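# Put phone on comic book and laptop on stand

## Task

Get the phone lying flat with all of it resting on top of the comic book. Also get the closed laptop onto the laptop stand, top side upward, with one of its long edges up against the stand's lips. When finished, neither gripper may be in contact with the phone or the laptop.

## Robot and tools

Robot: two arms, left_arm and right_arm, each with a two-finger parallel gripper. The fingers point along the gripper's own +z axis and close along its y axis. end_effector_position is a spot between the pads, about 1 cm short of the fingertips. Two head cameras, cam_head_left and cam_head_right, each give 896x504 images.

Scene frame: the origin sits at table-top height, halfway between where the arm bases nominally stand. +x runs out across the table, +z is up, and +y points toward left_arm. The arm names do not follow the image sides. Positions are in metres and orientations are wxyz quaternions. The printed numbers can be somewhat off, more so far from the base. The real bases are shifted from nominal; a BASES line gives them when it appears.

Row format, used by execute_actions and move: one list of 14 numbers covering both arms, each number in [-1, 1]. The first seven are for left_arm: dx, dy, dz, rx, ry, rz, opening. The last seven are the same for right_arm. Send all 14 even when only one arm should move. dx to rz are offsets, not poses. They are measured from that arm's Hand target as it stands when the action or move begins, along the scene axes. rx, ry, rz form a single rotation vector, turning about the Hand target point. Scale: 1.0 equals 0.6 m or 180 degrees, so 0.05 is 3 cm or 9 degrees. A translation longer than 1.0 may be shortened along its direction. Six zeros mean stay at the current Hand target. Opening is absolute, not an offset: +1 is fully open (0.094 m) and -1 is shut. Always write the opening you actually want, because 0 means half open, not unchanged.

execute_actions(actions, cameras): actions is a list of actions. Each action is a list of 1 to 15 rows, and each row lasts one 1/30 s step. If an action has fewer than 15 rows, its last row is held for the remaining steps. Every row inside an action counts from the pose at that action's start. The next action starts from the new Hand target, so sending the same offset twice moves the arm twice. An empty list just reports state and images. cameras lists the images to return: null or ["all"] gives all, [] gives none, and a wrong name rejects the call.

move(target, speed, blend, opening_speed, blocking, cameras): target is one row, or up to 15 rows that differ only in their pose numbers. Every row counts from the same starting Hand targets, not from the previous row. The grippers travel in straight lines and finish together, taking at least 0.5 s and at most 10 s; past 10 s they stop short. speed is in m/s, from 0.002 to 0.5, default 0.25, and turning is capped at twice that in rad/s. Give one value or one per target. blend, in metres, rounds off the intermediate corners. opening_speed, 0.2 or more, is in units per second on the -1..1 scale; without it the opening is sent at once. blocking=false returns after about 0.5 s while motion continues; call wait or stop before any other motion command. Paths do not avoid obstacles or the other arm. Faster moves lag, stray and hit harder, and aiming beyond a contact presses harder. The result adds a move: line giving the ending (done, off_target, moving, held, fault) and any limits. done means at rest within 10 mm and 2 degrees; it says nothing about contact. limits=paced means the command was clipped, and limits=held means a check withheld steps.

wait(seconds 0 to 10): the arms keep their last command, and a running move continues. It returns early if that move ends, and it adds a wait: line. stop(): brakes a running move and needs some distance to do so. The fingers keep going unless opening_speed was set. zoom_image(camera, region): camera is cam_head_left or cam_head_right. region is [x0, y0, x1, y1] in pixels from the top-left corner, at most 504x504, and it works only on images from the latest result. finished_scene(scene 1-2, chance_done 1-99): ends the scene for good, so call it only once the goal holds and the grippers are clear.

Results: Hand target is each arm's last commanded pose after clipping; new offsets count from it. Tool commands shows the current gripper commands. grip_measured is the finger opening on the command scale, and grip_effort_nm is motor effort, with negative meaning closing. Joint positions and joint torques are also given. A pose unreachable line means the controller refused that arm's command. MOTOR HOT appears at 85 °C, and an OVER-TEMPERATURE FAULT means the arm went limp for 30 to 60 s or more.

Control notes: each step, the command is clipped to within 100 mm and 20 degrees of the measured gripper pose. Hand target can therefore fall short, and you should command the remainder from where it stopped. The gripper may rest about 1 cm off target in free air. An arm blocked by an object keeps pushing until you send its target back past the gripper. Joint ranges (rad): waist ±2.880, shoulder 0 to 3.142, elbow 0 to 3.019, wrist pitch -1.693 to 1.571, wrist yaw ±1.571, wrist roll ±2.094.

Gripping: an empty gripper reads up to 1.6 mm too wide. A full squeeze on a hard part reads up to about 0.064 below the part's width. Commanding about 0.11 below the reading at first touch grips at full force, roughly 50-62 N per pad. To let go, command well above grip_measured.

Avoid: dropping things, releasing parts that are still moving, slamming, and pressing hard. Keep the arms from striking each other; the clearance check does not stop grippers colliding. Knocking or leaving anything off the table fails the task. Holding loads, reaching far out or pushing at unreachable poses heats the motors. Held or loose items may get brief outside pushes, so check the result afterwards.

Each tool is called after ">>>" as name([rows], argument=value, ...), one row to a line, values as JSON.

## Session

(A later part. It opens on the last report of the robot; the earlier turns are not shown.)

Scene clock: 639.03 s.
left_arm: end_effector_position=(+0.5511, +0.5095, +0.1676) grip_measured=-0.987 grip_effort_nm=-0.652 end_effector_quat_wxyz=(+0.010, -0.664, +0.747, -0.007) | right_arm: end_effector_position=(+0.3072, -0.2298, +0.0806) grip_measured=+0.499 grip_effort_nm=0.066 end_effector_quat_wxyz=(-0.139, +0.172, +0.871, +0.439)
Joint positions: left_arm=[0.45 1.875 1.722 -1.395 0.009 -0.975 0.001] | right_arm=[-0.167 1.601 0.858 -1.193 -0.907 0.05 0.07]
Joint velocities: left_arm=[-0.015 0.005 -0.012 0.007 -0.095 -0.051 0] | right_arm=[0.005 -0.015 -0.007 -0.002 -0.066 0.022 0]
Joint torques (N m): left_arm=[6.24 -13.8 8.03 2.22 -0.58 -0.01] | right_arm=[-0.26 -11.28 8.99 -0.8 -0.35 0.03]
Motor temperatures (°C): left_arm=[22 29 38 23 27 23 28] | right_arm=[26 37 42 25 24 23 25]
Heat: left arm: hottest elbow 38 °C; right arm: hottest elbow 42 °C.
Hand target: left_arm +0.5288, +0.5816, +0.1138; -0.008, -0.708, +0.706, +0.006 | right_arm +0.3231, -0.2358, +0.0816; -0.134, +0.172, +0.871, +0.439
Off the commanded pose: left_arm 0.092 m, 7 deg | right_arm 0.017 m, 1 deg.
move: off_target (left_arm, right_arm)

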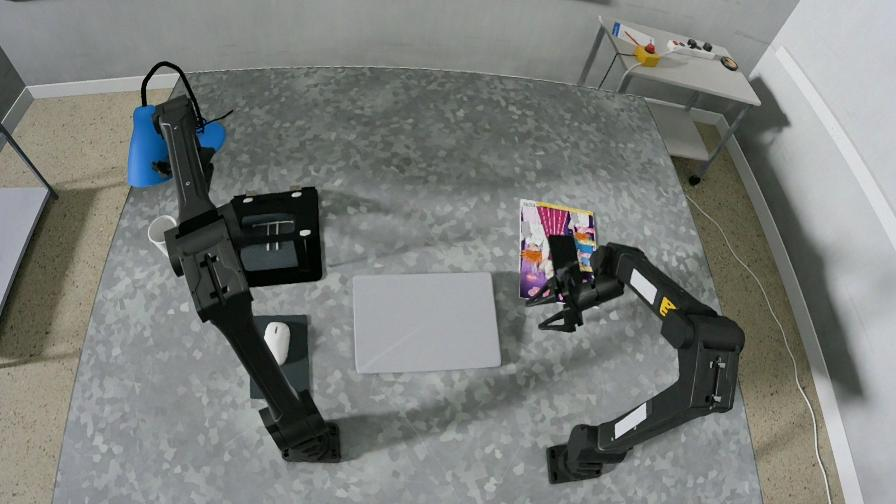

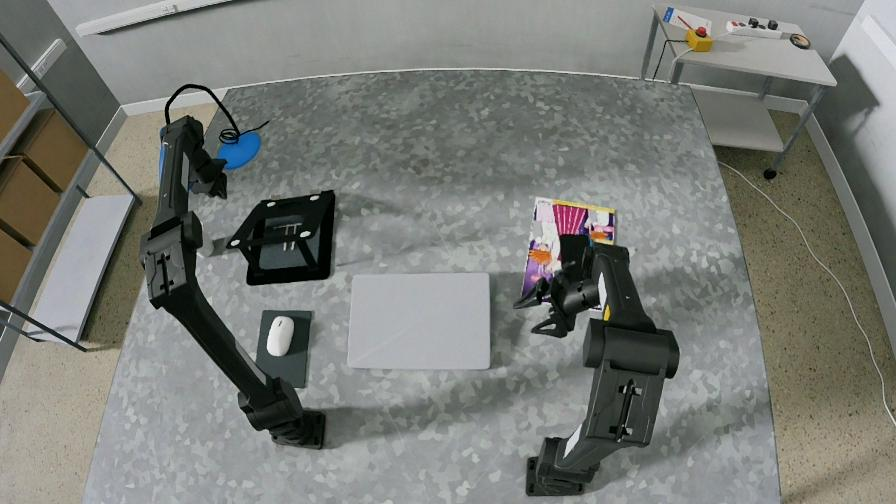

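>>> execute_actions(actions=[])

Scene clock: 656.70 s.
left_arm: end_effector_position=(+0.5512, +0.5096, +0.1676) grip_measured=-0.987 grip_effort_nm=-0.652 end_effector_quat_wxyz=(+0.010, -0.664, +0.747, -0.007) | right_arm: end_effector_position=(+0.3072, -0.2298, +0.0806) grip_measured=+0.499 grip_effort_nm=0.066 end_effector_quat_wxyz=(-0.139, +0.172, +0.871, +0.439)
Joint positions: left_arm=[0.45 1.875 1.722 -1.395 0.009 -0.975 0.001] | right_arm=[-0.167 1.601 0.858 -1.193 -0.907 0.05 0.07]
Joint velocities: left_arm=[0.005 0.005 0.012 -0.007 0.022 -0.066 0] | right_arm=[-0.005 -0.005 0.002 -0.012 -0.051 -0.022 -0.001]
Joint torques (N m): left_arm=[7.82 -14.1 7.99 2.44 -0.7 0] | right_arm=[-0.09 -11.28 9.01 -0.8 -0.35 0.04]
Motor temperatures (°C): left_arm=[23 29 37 24 28 23 28] | right_arm=[26 37 43 25 24 23 25]
Heat: left arm: hottest elbow 37 °C; right arm: hottest elbow 43 °C.
Hand target: left_arm +0.5288, +0.5816, +0.1138; -0.008, -0.708, +0.706, +0.006 | right_arm +0.3231, -0.2358, +0.0816; -0.134, +0.172, +0.871, +0.439
Tool commands: left_gripper/opening=-1.0 right_gripper/opening=+0.5
Off the commanded pose: left_arm 0.092 m, 7 deg | right_arm 0.017 m, 1 deg.

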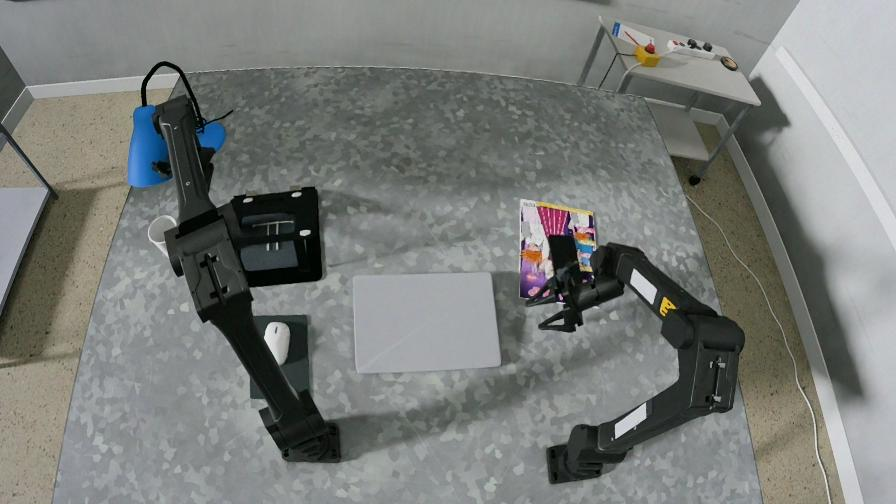

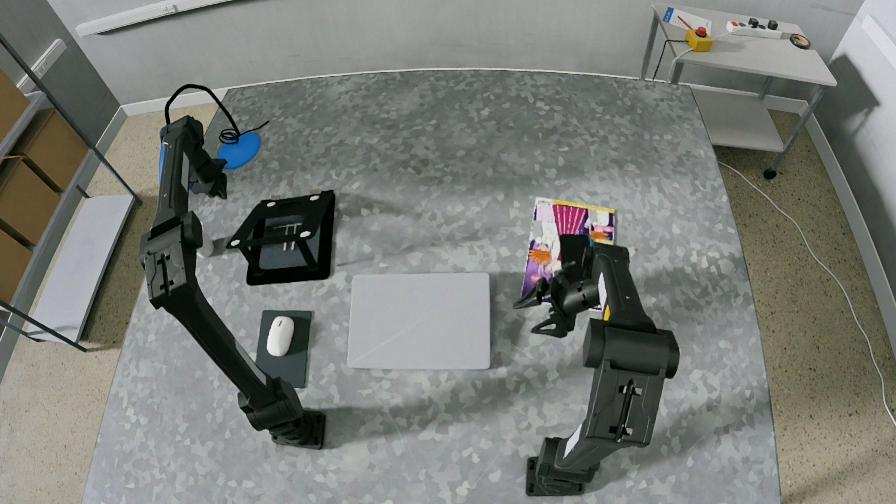

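>>> move([
  [0,-0.2,0.09,0,0,0,-1,0,0,0,0,0,0,0.5],
  [-0.15,-0.32,0.28,0,0,0,-1,0,0,0,0,0,0,0.5],
], speed=0.12)

Scene clock: 661.50 s.
left_arm: end_effector_position=(+0.4417, +0.4006, +0.2796) grip_measured=-0.987 grip_effort_nm=-0.657 end_effector_quat_wxyz=(+0.007, +0.709, -0.705, -0.004) | right_arm: end_effector_position=(+0.3072, -0.2298, +0.0806) grip_measured=+0.499 grip_effort_nm=0.061 end_effector_quat_wxyz=(-0.139, +0.172, +0.871, +0.439)
Joint positions: left_arm=[0.341 1.495 1.527 -1.619 -0.001 -1.208 0.001] | right_arm=[-0.167 1.601 0.858 -1.193 -0.907 0.05 0.07]
Joint velocities: left_arm=[0.005 -0.005 -0.002 -0.007 -0.037 -0.037 -0.002] | right_arm=[0.005 0.005 -0.022 0.002 -0.022 0.007 -0.001]
Joint torques (N m): left_arm=[-1.96 -15.62 9.18 -0.1 -0.12 -0.1] | right_arm=[-0.21 -11.28 8.99 -0.8 -0.36 0.03]
Motor temperatures (°C): left_arm=[23 29 37 24 28 23 28] | right_arm=[26 37 43 25 24 23 25]
Heat: left arm: hottest elbow 37 °C; right arm: hottest elbow 43 °C.
Hand target: left_arm +0.4376, +0.3928, +0.2837; +0.007, +0.708, -0.706, -0.005 | right_arm +0.3231, -0.2358, +0.0816; -0.134, +0.172, +0.871, +0.439
Off the commanded pose: left_arm 0.012 m, 0 deg | right_arm 0.017 m, 1 deg.
move: off_target (left_arm, right_arm)

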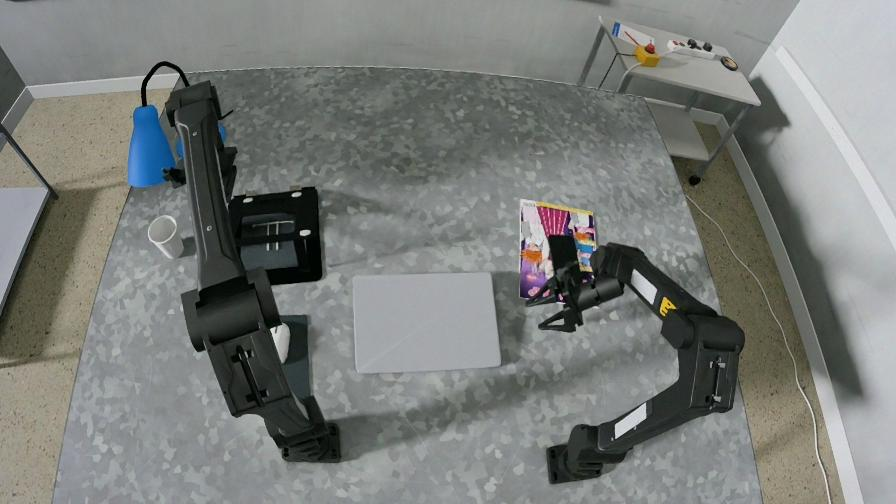

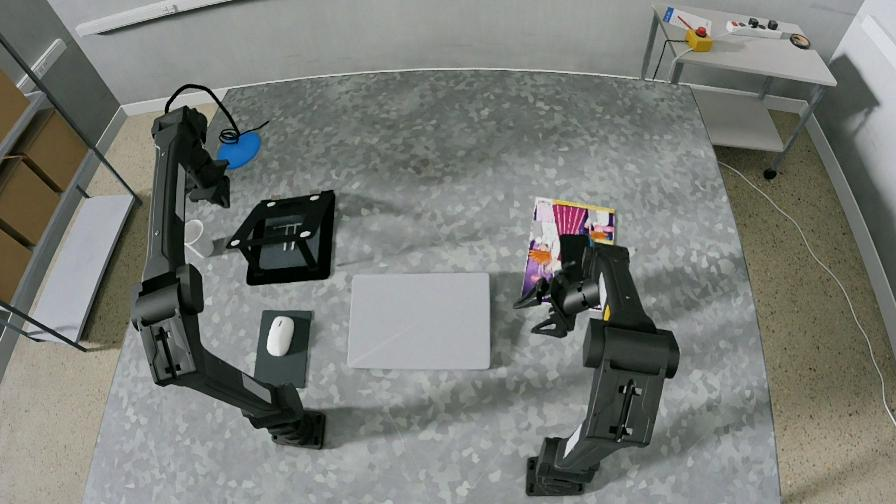

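>>> zoom_image(camera="cam_head_left", region=[140, 160, 360, 300])

>>> zoom_image(camera="cam_head_right", region=[170, 160, 390, 300])

Scaled by 2.291.

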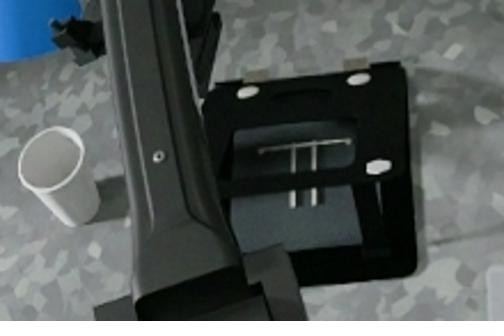

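Scaled by 2.291.

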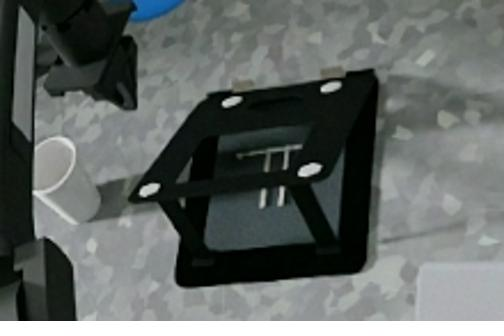

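>>> move(target=[0.146,-0.163,-0.073,0,0,0,-1,0,0,0,0,0,0,0.5], speed=0.15)

>>> zoom_image(camera="cam_head_left", region=[140, 120, 360, 300])

>>> zoom_image(camera="cam_head_right", region=[170, 120, 390, 300])

Scene clock: 691.57 s.
left_arm: end_effector_position=(+0.5019, +0.2940, +0.2201) grip_measured=-0.987 grip_effort_nm=-0.657 end_effector_quat_wxyz=(+0.032, +0.706, -0.707, -0.024) | right_arm: end_effector_position=(+0.3072, -0.2298, +0.0806) grip_measured=+0.499 grip_effort_nm=0.066 end_effector_quat_wxyz=(-0.139, +0.172, +0.871, +0.439)
Joint positions: left_arm=[0.082 1.63 1.527 -1.548 0.002 -1.46 0.001] | right_arm=[-0.167 1.601 0.858 -1.193 -0.907 0.049 0.07]
Joint velocities: left_arm=[-0.005 -0.005 -0.002 -0.007 -0.051 0.081 0] | right_arm=[-0.005 0.005 -0.012 0.007 0.051 -0.022 0]
Joint torques (N m): left_arm=[-2.14 -15.27 15.9 0.49 -0.1 -0.08] | right_arm=[-0.09 -11.28 8.98 -0.8 -0.35 0.03]
Motor temperatures (°C): left_arm=[23 29 37 23 27 23 28] | right_arm=[26 37 43 25 24 23 25]
Heat: left arm: hottest elbow 37 °C; right arm: hottest elbow 43 °C.
Hand target: left_arm +0.5240, +0.2930, +0.2406; +0.006, +0.708, -0.706, -0.004 | right_arm +0.3231, -0.2358, +0.0816; -0.134, +0.172, +0.871, +0.439
Off the commanded pose: left_arm 0.031 m, 4 deg | right_arm 0.017 m, 1 deg.
move: off_target (left_arm, right_arm)

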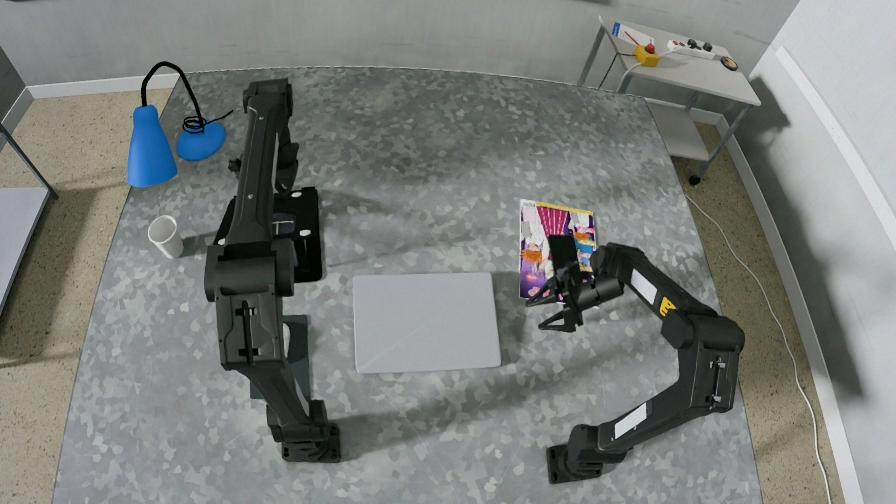

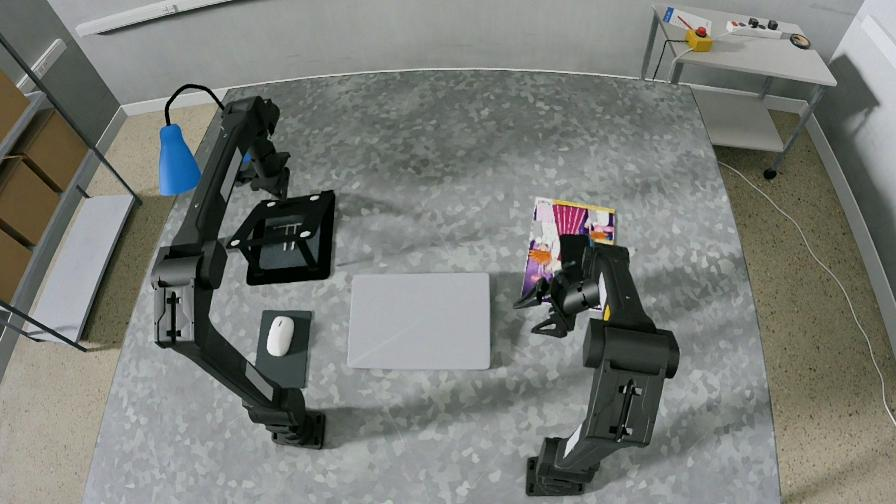

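Scaled by 2.291.

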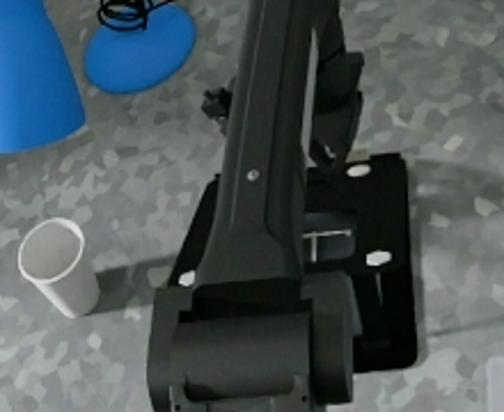

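Scaled by 2.291.

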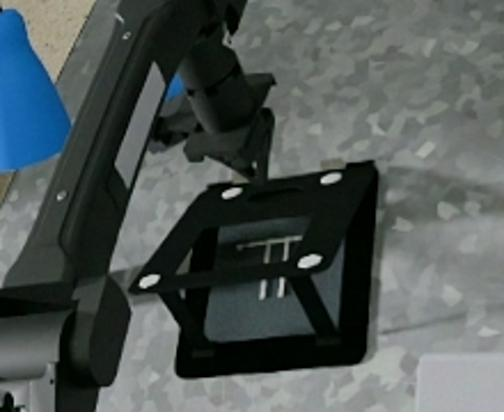

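>>> move(target=[0.085,0.083,-0.13,0,0,0,-1,0,0,0,0,0,0,0.5], speed=0.12)

>>> zoom_image(camera="cam_head_left", region=[180, 160, 340, 300])

>>> zoom_image(camera="cam_head_right", region=[200, 160, 360, 300])

Scene clock: 701.07 s.
left_arm: end_effector_position=(+0.5502, +0.3303, +0.1432) grip_measured=-0.987 grip_effort_nm=-0.647 end_effector_quat_wxyz=(+0.034, +0.707, -0.706, -0.023) | right_arm: end_effector_position=(+0.3072, -0.2298, +0.0806) grip_measured=+0.499 grip_effort_nm=0.061 end_effector_quat_wxyz=(-0.139, +0.172, +0.871, +0.439)
Joint positions: left_arm=[0.141 1.803 1.551 -1.401 0.002 -1.403 0.001] | right_arm=[-0.167 1.601 0.858 -1.193 -0.907 0.049 0.07]
Joint velocities: left_arm=[0.005 -0.005 0.012 0.012 -0.081 0.007 0] | right_arm=[0.005 -0.015 -0.007 -0.002 -0.037 -0.037 0]
Joint torques (N m): left_arm=[-0.85 -18.26 15.75 0.54 -0.2 0.12] | right_arm=[-0.15 -11.28 8.98 -0.79 -0.36 0.04]
Motor temperatures (°C): left_arm=[23 29 38 23 27 23 28] | right_arm=[26 37 43 25 24 23 25]
Heat: left arm: hottest elbow 38 °C; right arm: hottest elbow 43 °C.
Hand target: left_arm +0.5748, +0.3414, +0.1621; +0.006, +0.708, -0.706, -0.004 | right_arm +0.3231, -0.2358, +0.0816; -0.134, +0.172, +0.871, +0.439
Off the commanded pose: left_arm 0.034 m, 4 deg | right_arm 0.017 m, 1 deg.
move: off_target (left_arm, right_arm)

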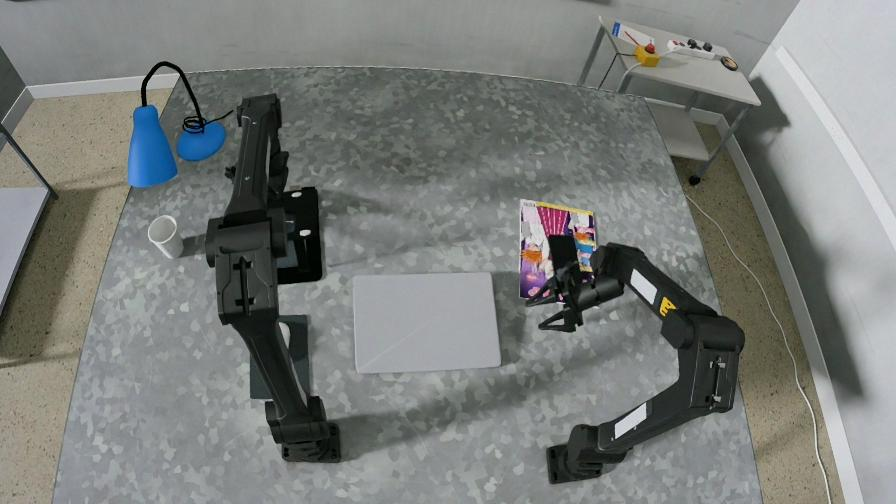

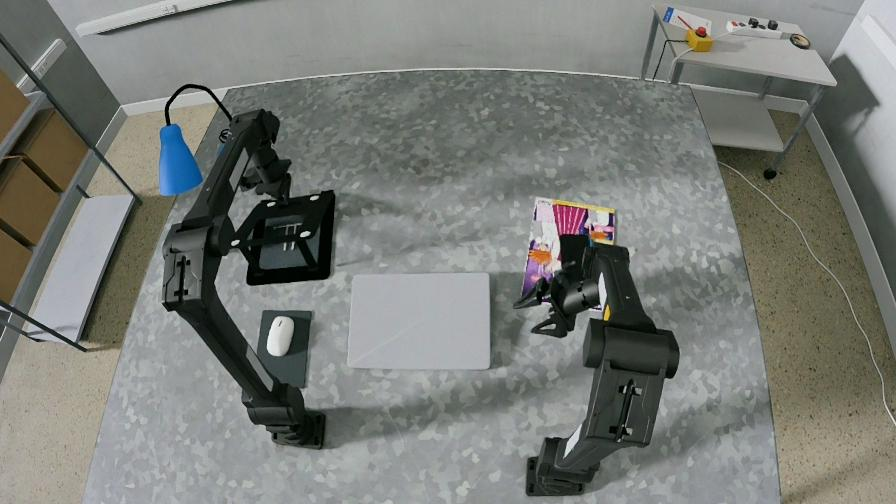

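Scaled by 3.150.

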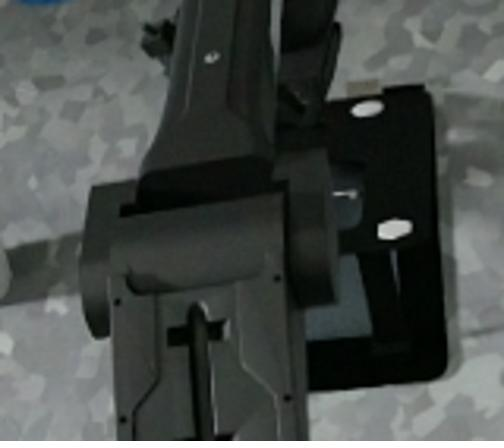

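Scaled by 3.150.

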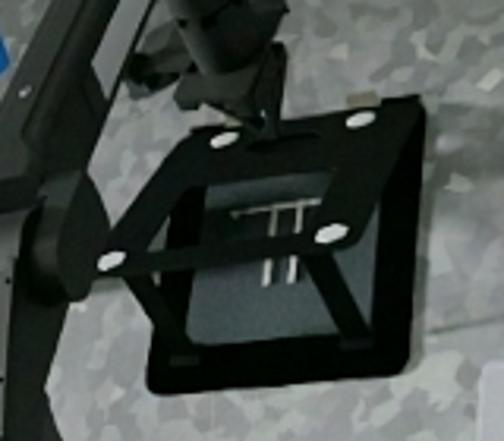

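>>> move([
  [-0.012,0.035,0,0,0,0,-1,0,0,0,0,0,0,0.5],
  [-0.012,0.035,-0.09,0,0,0,-1,0,0,0,0,0,0,0.5],
], speed=0.06)

>>> zoom_image(camera="cam_head_right", region=[200, 160, 360, 300])

Scene clock: 709.07 s.
left_arm: end_effector_position=(+0.5681, +0.3579, +0.1157) grip_measured=-0.987 grip_effort_nm=-0.657 end_effector_quat_wxyz=(+0.004, +0.709, -0.705, -0.002) | right_arm: end_effector_position=(+0.3072, -0.2298, +0.0806) grip_measured=+0.499 grip_effort_nm=0.066 end_effector_quat_wxyz=(-0.139, +0.172, +0.871, +0.439)
Joint positions: left_arm=[0.185 1.836 1.525 -1.27 0.001 -1.363 0.001] | right_arm=[-0.167 1.601 0.858 -1.193 -0.907 0.049 0.07]
Joint velocities: left_arm=[0.005 -0.005 0.007 0.002 -0.022 -0.081 0] | right_arm=[0.005 -0.005 0.007 -0.012 -0.022 0.007 0]
Joint torques (N m): left_arm=[-1.49 -18.2 8.88 0.69 -0.13 0.13] | right_arm=[-0.15 -11.28 8.99 -0.8 -0.36 0.03]
Motor temperatures (°C): left_arm=[23 30 40 23 27 23 28] | right_arm=[26 37 43 25 24 23 25]
Heat: left arm: hottest elbow 40 °C; right arm: hottest elbow 43 °C.
Hand target: left_arm +0.5671, +0.3620, +0.1079; +0.007, +0.708, -0.706, -0.004 | right_arm +0.3231, -0.2358, +0.0816; -0.134, +0.172, +0.871, +0.439
Off the commanded pose: left_arm 0.009 m, 0 deg | right_arm 0.017 m, 1 deg.
move: off_target (right_arm)

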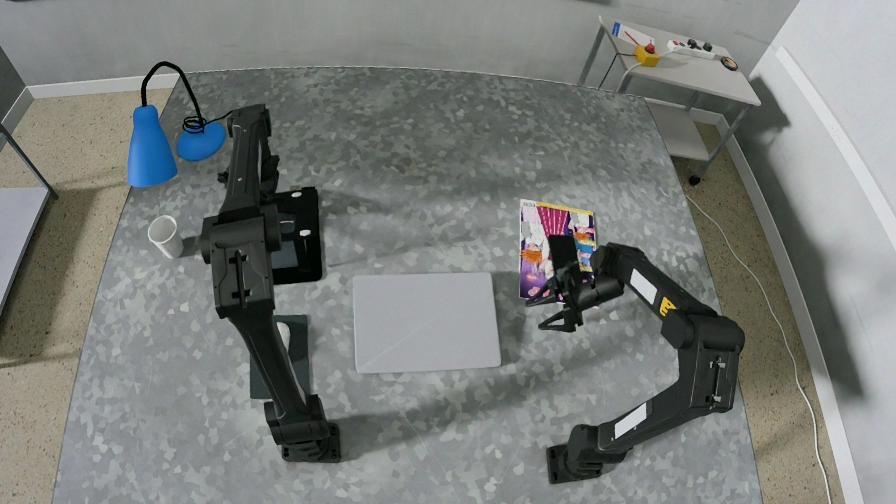

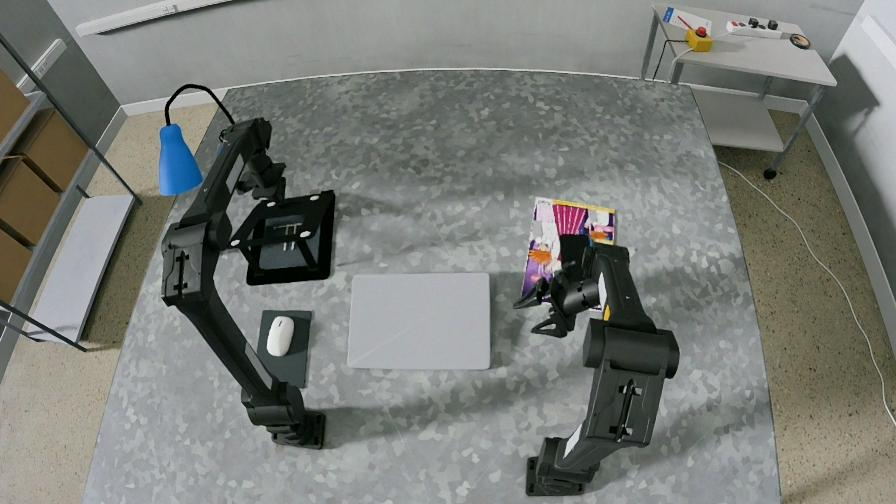

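Scaled by 3.150.

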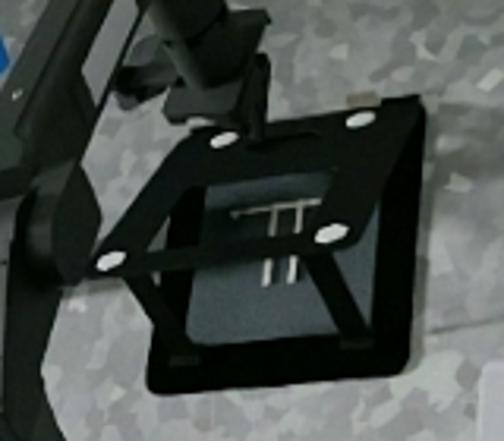

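>>> move([
  [-0.035,-0.005,0,0,0,0,-1,0,0,0,0,0,0,0.5],
  [-0.035,-0.005,-0.05,0,0,0,-1,0,0,0,0,0,0,0.5],
], speed=0.06)

>>> zoom_image(camera="cam_head_right", region=[200, 160, 360, 300])

Scene clock: 713.07 s.
left_arm: end_effector_position=(+0.5473, +0.3534, +0.0743) grip_measured=-0.987 grip_effort_nm=-0.652 end_effector_quat_wxyz=(+0.013, +0.708, -0.706, -0.008) | right_arm: end_effector_position=(+0.3072, -0.2298, +0.0806) grip_measured=+0.499 grip_effort_nm=0.066 end_effector_quat_wxyz=(-0.139, +0.172, +0.871, +0.439)
Joint positions: left_arm=[0.185 1.836 1.409 -1.175 0.001 -1.36 0.001] | right_arm=[-0.167 1.601 0.858 -1.193 -0.907 0.049 0.07]
Joint velocities: left_arm=[0.005 -0.015 -0.002 -0.007 -0.007 0.007 0] | right_arm=[-0.005 0.015 0.002 -0.007 0.051 0.007 -0.001]
Joint torques (N m): left_arm=[-0.26 -20.01 8.28 0.75 -0.13 0.05] | right_arm=[-0.21 -11.34 8.99 -0.79 -0.36 0.04]
Motor temperatures (°C): left_arm=[23 30 39 23 27 23 28] | right_arm=[26 37 43 25 24 23 25]
Heat: left arm: hottest elbow 39 °C; right arm: hottest elbow 43 °C.
Hand target: left_arm +0.5459, +0.3589, +0.0782; +0.006, +0.708, -0.706, -0.004 | right_arm +0.3231, -0.2358, +0.0816; -0.134, +0.172, +0.871, +0.439
Off the commanded pose: left_arm 0.007 m, 1 deg | right_arm 0.017 m, 1 deg.
move: off_target (right_arm)

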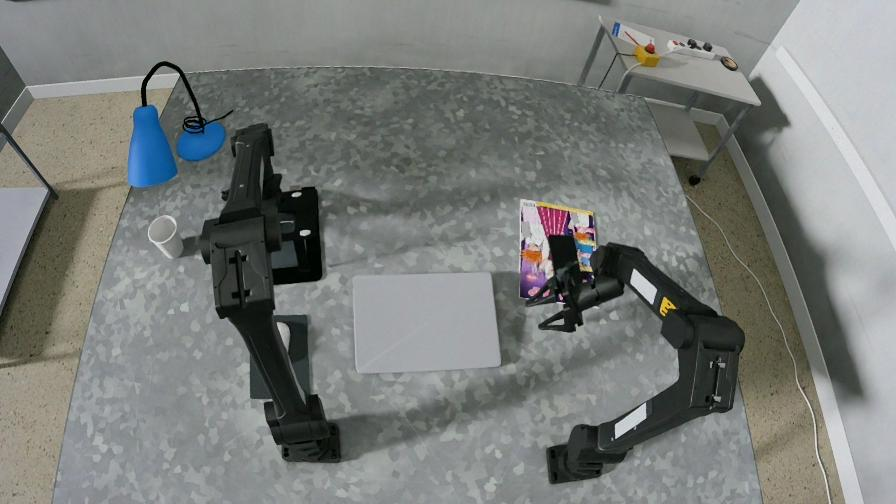

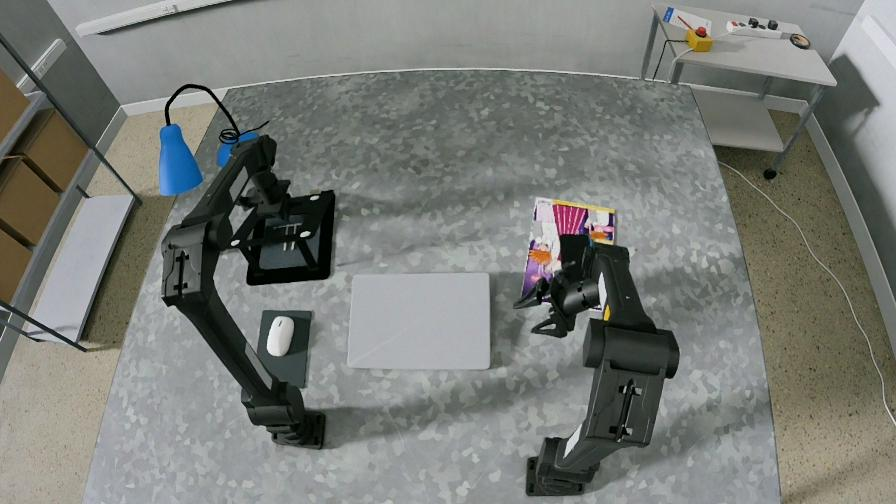

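Scaled by 3.150.

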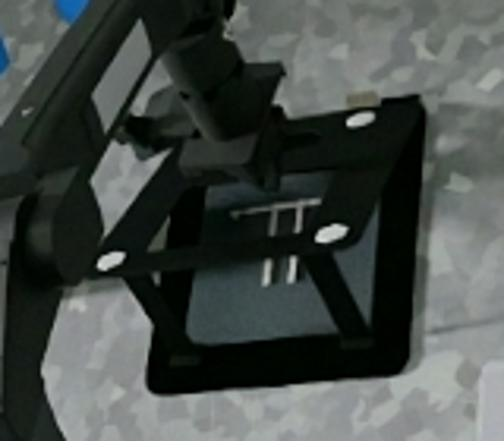

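>>> move(target=[-0.005,0.0,-0.05,0,0,0,-1,0,0,0,0,0,0,0.5], speed=0.05)

>>> zoom_image(camera="cam_head_right", region=[200, 160, 360, 300])

Scene clock: 716.37 s.
left_arm: end_effector_position=(+0.5443, +0.3527, +0.0573) grip_measured=-0.987 grip_effort_nm=-0.652 end_effector_quat_wxyz=(+0.005, +0.708, -0.706, -0.002) | right_arm: end_effector_position=(+0.3072, -0.2298, +0.0806) grip_measured=+0.499 grip_effort_nm=0.066 end_effector_quat_wxyz=(-0.139, +0.172, +0.871, +0.439)
Joint positions: left_arm=[0.185 1.836 1.359 -1.105 0.001 -1.36 0.001] | right_arm=[-0.167 1.601 0.858 -1.193 -0.907 0.049 0.07]
Joint velocities: left_arm=[-0.015 -0.005 0.002 -0.007 0.081 -0.037 -0.001] | right_arm=[-0.005 -0.005 -0.012 -0.002 -0.022 0.022 0]
Joint torques (N m): left_arm=[-0.32 -17.49 8.16 0.64 -0.15 0.06] | right_arm=[-0.21 -11.28 9.01 -0.8 -0.36 0.04]
Motor temperatures (°C): left_arm=[23 31 39 23 27 23 28] | right_arm=[26 37 43 25 24 23 25]
Heat: left arm: hottest elbow 39 °C; right arm: hottest elbow 43 °C.
Hand target: left_arm +0.5425, +0.3585, +0.0482; +0.007, +0.708, -0.706, -0.004 | right_arm +0.3231, -0.2358, +0.0816; -0.134, +0.172, +0.871, +0.439
Off the commanded pose: left_arm 0.011 m, 0 deg | right_arm 0.017 m, 1 deg.
move: off_target (left_arm, right_arm)

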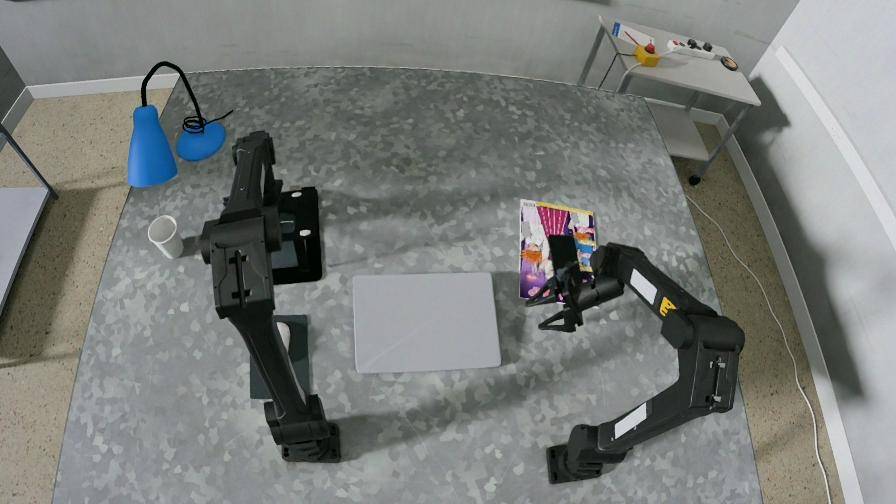

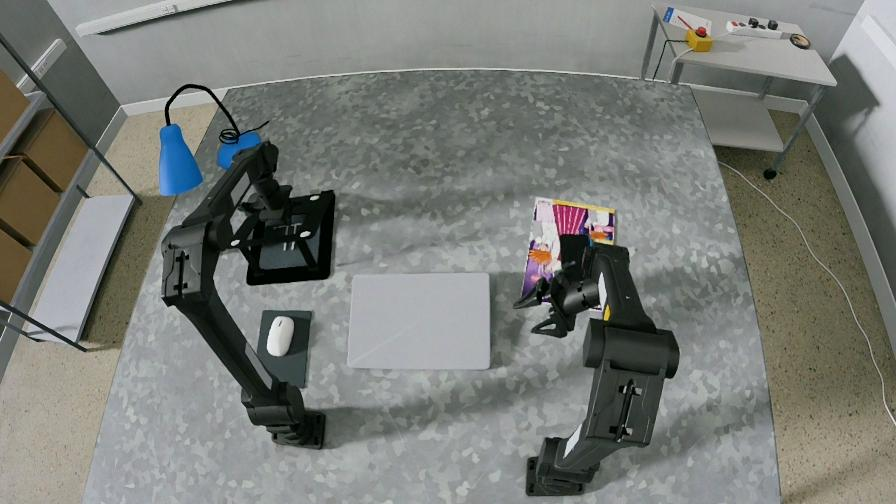

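Scaled by 3.150.

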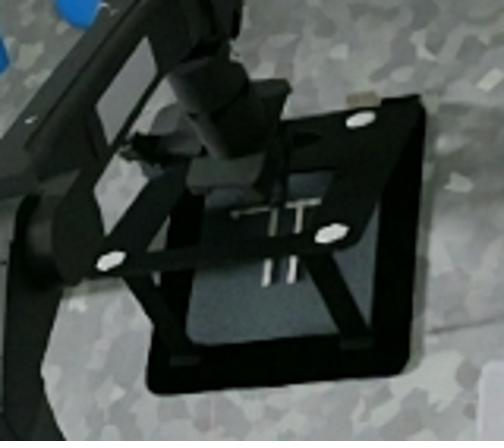

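>>> move([
  [0,0,-0.02,0,0,0,-1,0,0,0,0,0,0,0.5],
  [-0.005,-0.117,-0.02,0,0,0,-1,0,0,0,0,0,0,0.5],
], speed=0.05)

>>> zoom_image(camera="cam_head_right", region=[200, 160, 360, 300])

Scene clock: 722.90 s.
left_arm: end_effector_position=(+0.5394, +0.3062, +0.0350) grip_measured=-0.987 grip_effort_nm=-0.657 end_effector_quat_wxyz=(+0.008, +0.714, -0.701, -0.008) | right_arm: end_effector_position=(+0.3072, -0.2298, +0.0806) grip_measured=+0.499 grip_effort_nm=0.066 end_effector_quat_wxyz=(-0.139, +0.172, +0.871, +0.439)
Joint positions: left_arm=[0.096 1.842 1.302 -1.054 -0.003 -1.465 0.001] | right_arm=[-0.167 1.601 0.858 -1.193 -0.907 0.049 0.07]
Joint velocities: left_arm=[-0.024 -0.005 0.002 0.017 -0.007 -0.051 0.001] | right_arm=[-0.015 -0.005 0.002 -0.017 -0.022 0.022 0]
Joint torques (N m): left_arm=[-3.78 -19.19 7.17 0.46 0.11 -0.16] | right_arm=[-0.15 -11.28 8.98 -0.79 -0.36 0.04]
Motor temperatures (°C): left_arm=[23 31 39 23 27 23 28] | right_arm=[26 37 43 25 24 23 25]
Heat: left arm: hottest elbow 39 °C; right arm: hottest elbow 43 °C.
Hand target: left_arm +0.5388, +0.2883, +0.0370; +0.006, +0.708, -0.706, -0.004 | right_arm +0.3231, -0.2358, +0.0816; -0.134, +0.172, +0.871, +0.439
Off the commanded pose: left_arm 0.018 m, 1 deg | right_arm 0.017 m, 1 deg.
move: off_target (left_arm, right_arm)

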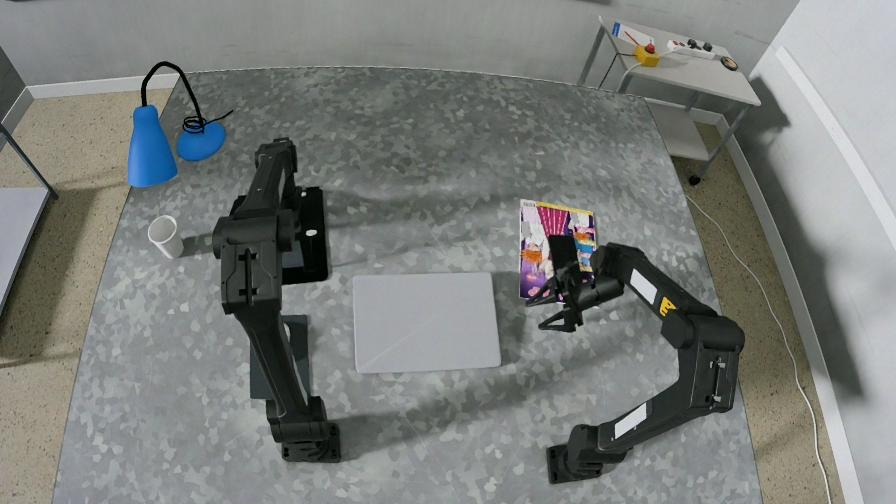

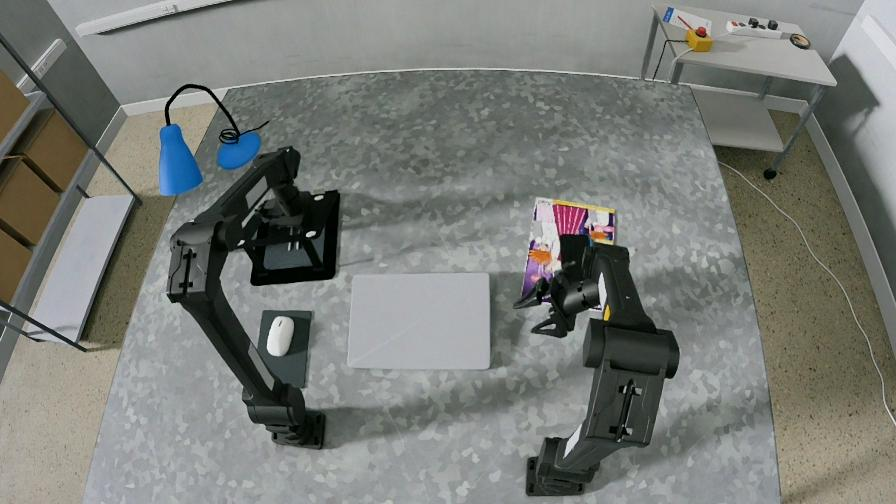

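Scaled by 3.150.

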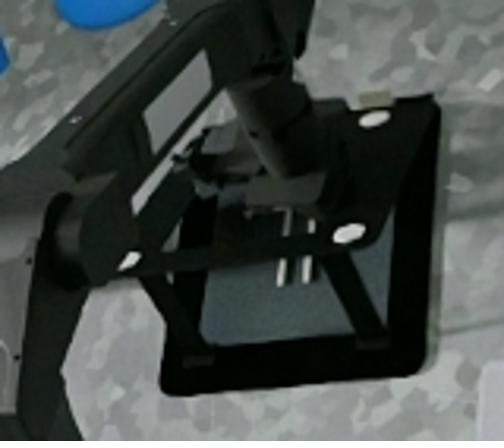

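>>> move(target=[0.0,-0.15,0,0,0,0,-1,0,0,0,0,0,0,0.5], speed=0.05)

>>> zoom_image(camera="cam_head_right", region=[200, 160, 420, 300])

Scene clock: 727.60 s.
left_arm: end_effector_position=(+0.5392, +0.2173, +0.0333) grip_measured=-0.987 grip_effort_nm=-0.652 end_effector_quat_wxyz=(+0.008, +0.714, -0.700, -0.012) | right_arm: end_effector_position=(+0.3072, -0.2298, +0.0806) grip_measured=+0.499 grip_effort_nm=0.061 end_effector_quat_wxyz=(-0.139, +0.172, +0.871, +0.439)
Joint positions: left_arm=[-0.079 1.839 1.293 -1.052 -0.003 -1.642 0.001] | right_arm=[-0.167 1.601 0.858 -1.193 -0.907 0.049 0.07]
Joint velocities: left_arm=[-0.005 -0.005 0.002 -0.007 -0.037 -0.007 0] | right_arm=[-0.005 0.005 -0.002 -0.017 0.007 -0.022 0]
Joint torques (N m): left_arm=[-4.19 -19.19 7.66 0.46 0.25 -0.14] | right_arm=[-0.15 -11.16 8.99 -0.81 -0.35 0.04]
Motor temperatures (°C): left_arm=[23 31 38 23 27 23 28] | right_arm=[26 37 43 25 24 23 25]
Heat: left arm: hottest elbow 38 °C; right arm: hottest elbow 43 °C.
Hand target: left_arm +0.5378, +0.1984, +0.0379; +0.006, +0.708, -0.706, -0.003 | right_arm +0.3231, -0.2358, +0.0816; -0.134, +0.172, +0.871, +0.439
Off the commanded pose: left_arm 0.019 m, 1 deg | right_arm 0.017 m, 1 deg.
move: off_target (left_arm, right_arm)

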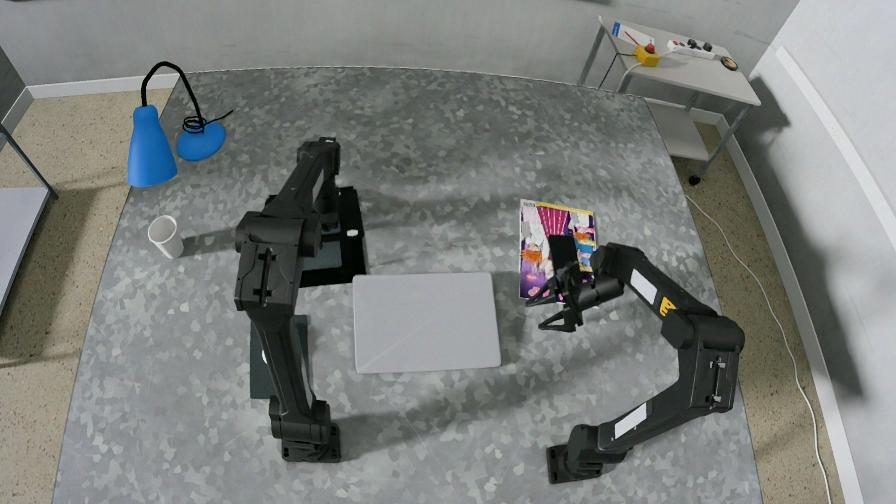

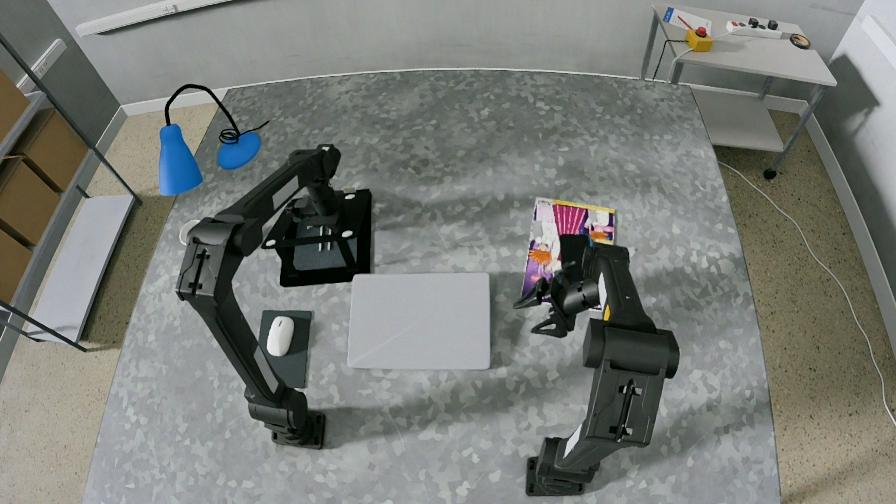

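Scaled by 2.291.

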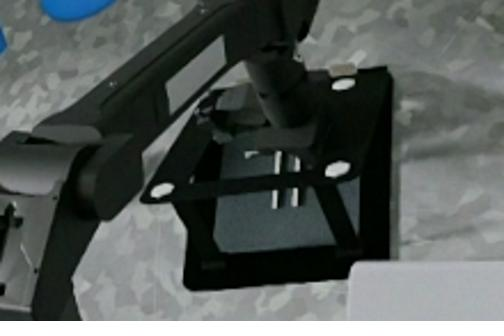

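>>> move([
  [0,0.105,0,0,0,0,-1,0,0,0,0,0,0,0.5],
  [0.05,0.105,0,0,0,0,-1,0,0,0,0,0,0,0.5],
], speed=0.06)

>>> zoom_image(camera="cam_head_right", region=[200, 160, 420, 300])

Scene clock: 734.00 s.
left_arm: end_effector_position=(+0.5400, +0.2452, +0.0305) grip_measured=-0.987 grip_effort_nm=-0.652 end_effector_quat_wxyz=(+0.022, +0.702, -0.711, -0.017) | right_arm: end_effector_position=(+0.3072, -0.2298, +0.0806) grip_measured=+0.499 grip_effort_nm=0.066 end_effector_quat_wxyz=(-0.139, +0.172, +0.871, +0.439)
Joint positions: left_arm=[-0.02 1.859 1.313 -1.08 0.007 -1.55 0.001] | right_arm=[-0.167 1.601 0.858 -1.193 -0.907 0.049 0.07]
Joint velocities: left_arm=[-0.005 -0.005 0.007 0.002 -0.037 -0.022 -0.002] | right_arm=[-0.015 -0.005 -0.017 0.002 -0.007 0.037 -0.001]
Joint torques (N m): left_arm=[1.08 -15.38 14.56 0.32 -0.26 0.1] | right_arm=[-0.21 -11.22 8.99 -0.77 -0.36 0.03]
Motor temperatures (°C): left_arm=[23 30 38 23 27 23 28] | right_arm=[26 37 43 25 24 23 25]
Heat: left arm: hottest elbow 38 °C; right arm: hottest elbow 43 °C.
Hand target: left_arm +0.5686, +0.2609, +0.0371; +0.006, +0.708, -0.706, -0.003 | right_arm +0.3231, -0.2358, +0.0816; -0.134, +0.172, +0.871, +0.439
Off the commanded pose: left_arm 0.033 m, 3 deg | right_arm 0.017 m, 1 deg.
move: off_target (left_arm, right_arm)

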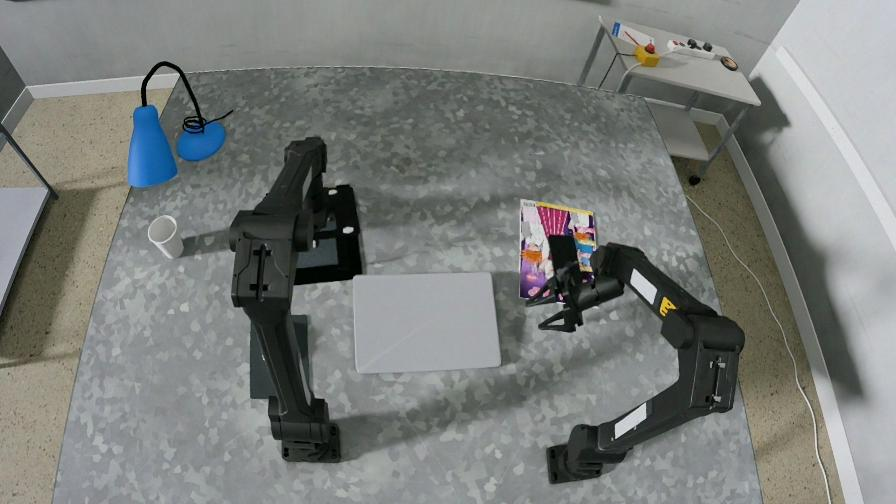

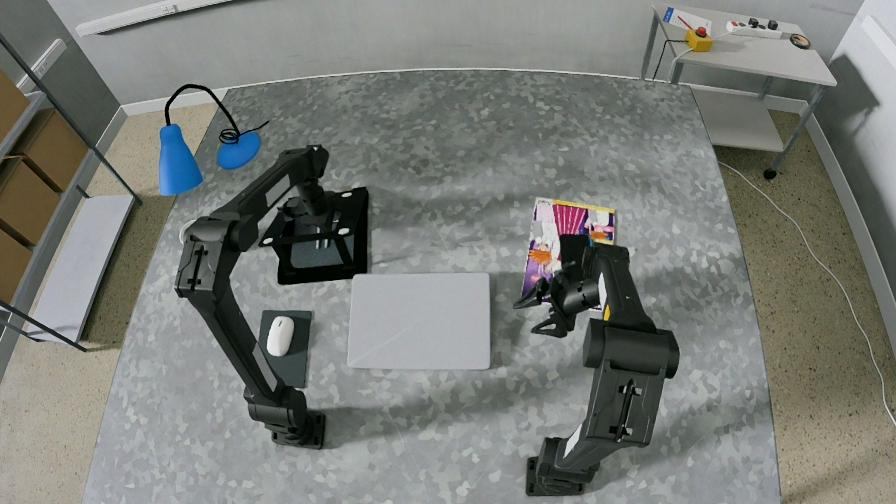

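Scaled by 2.291.

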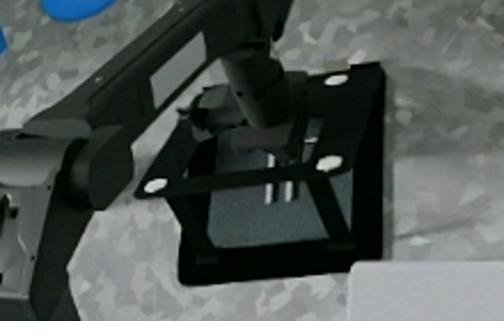

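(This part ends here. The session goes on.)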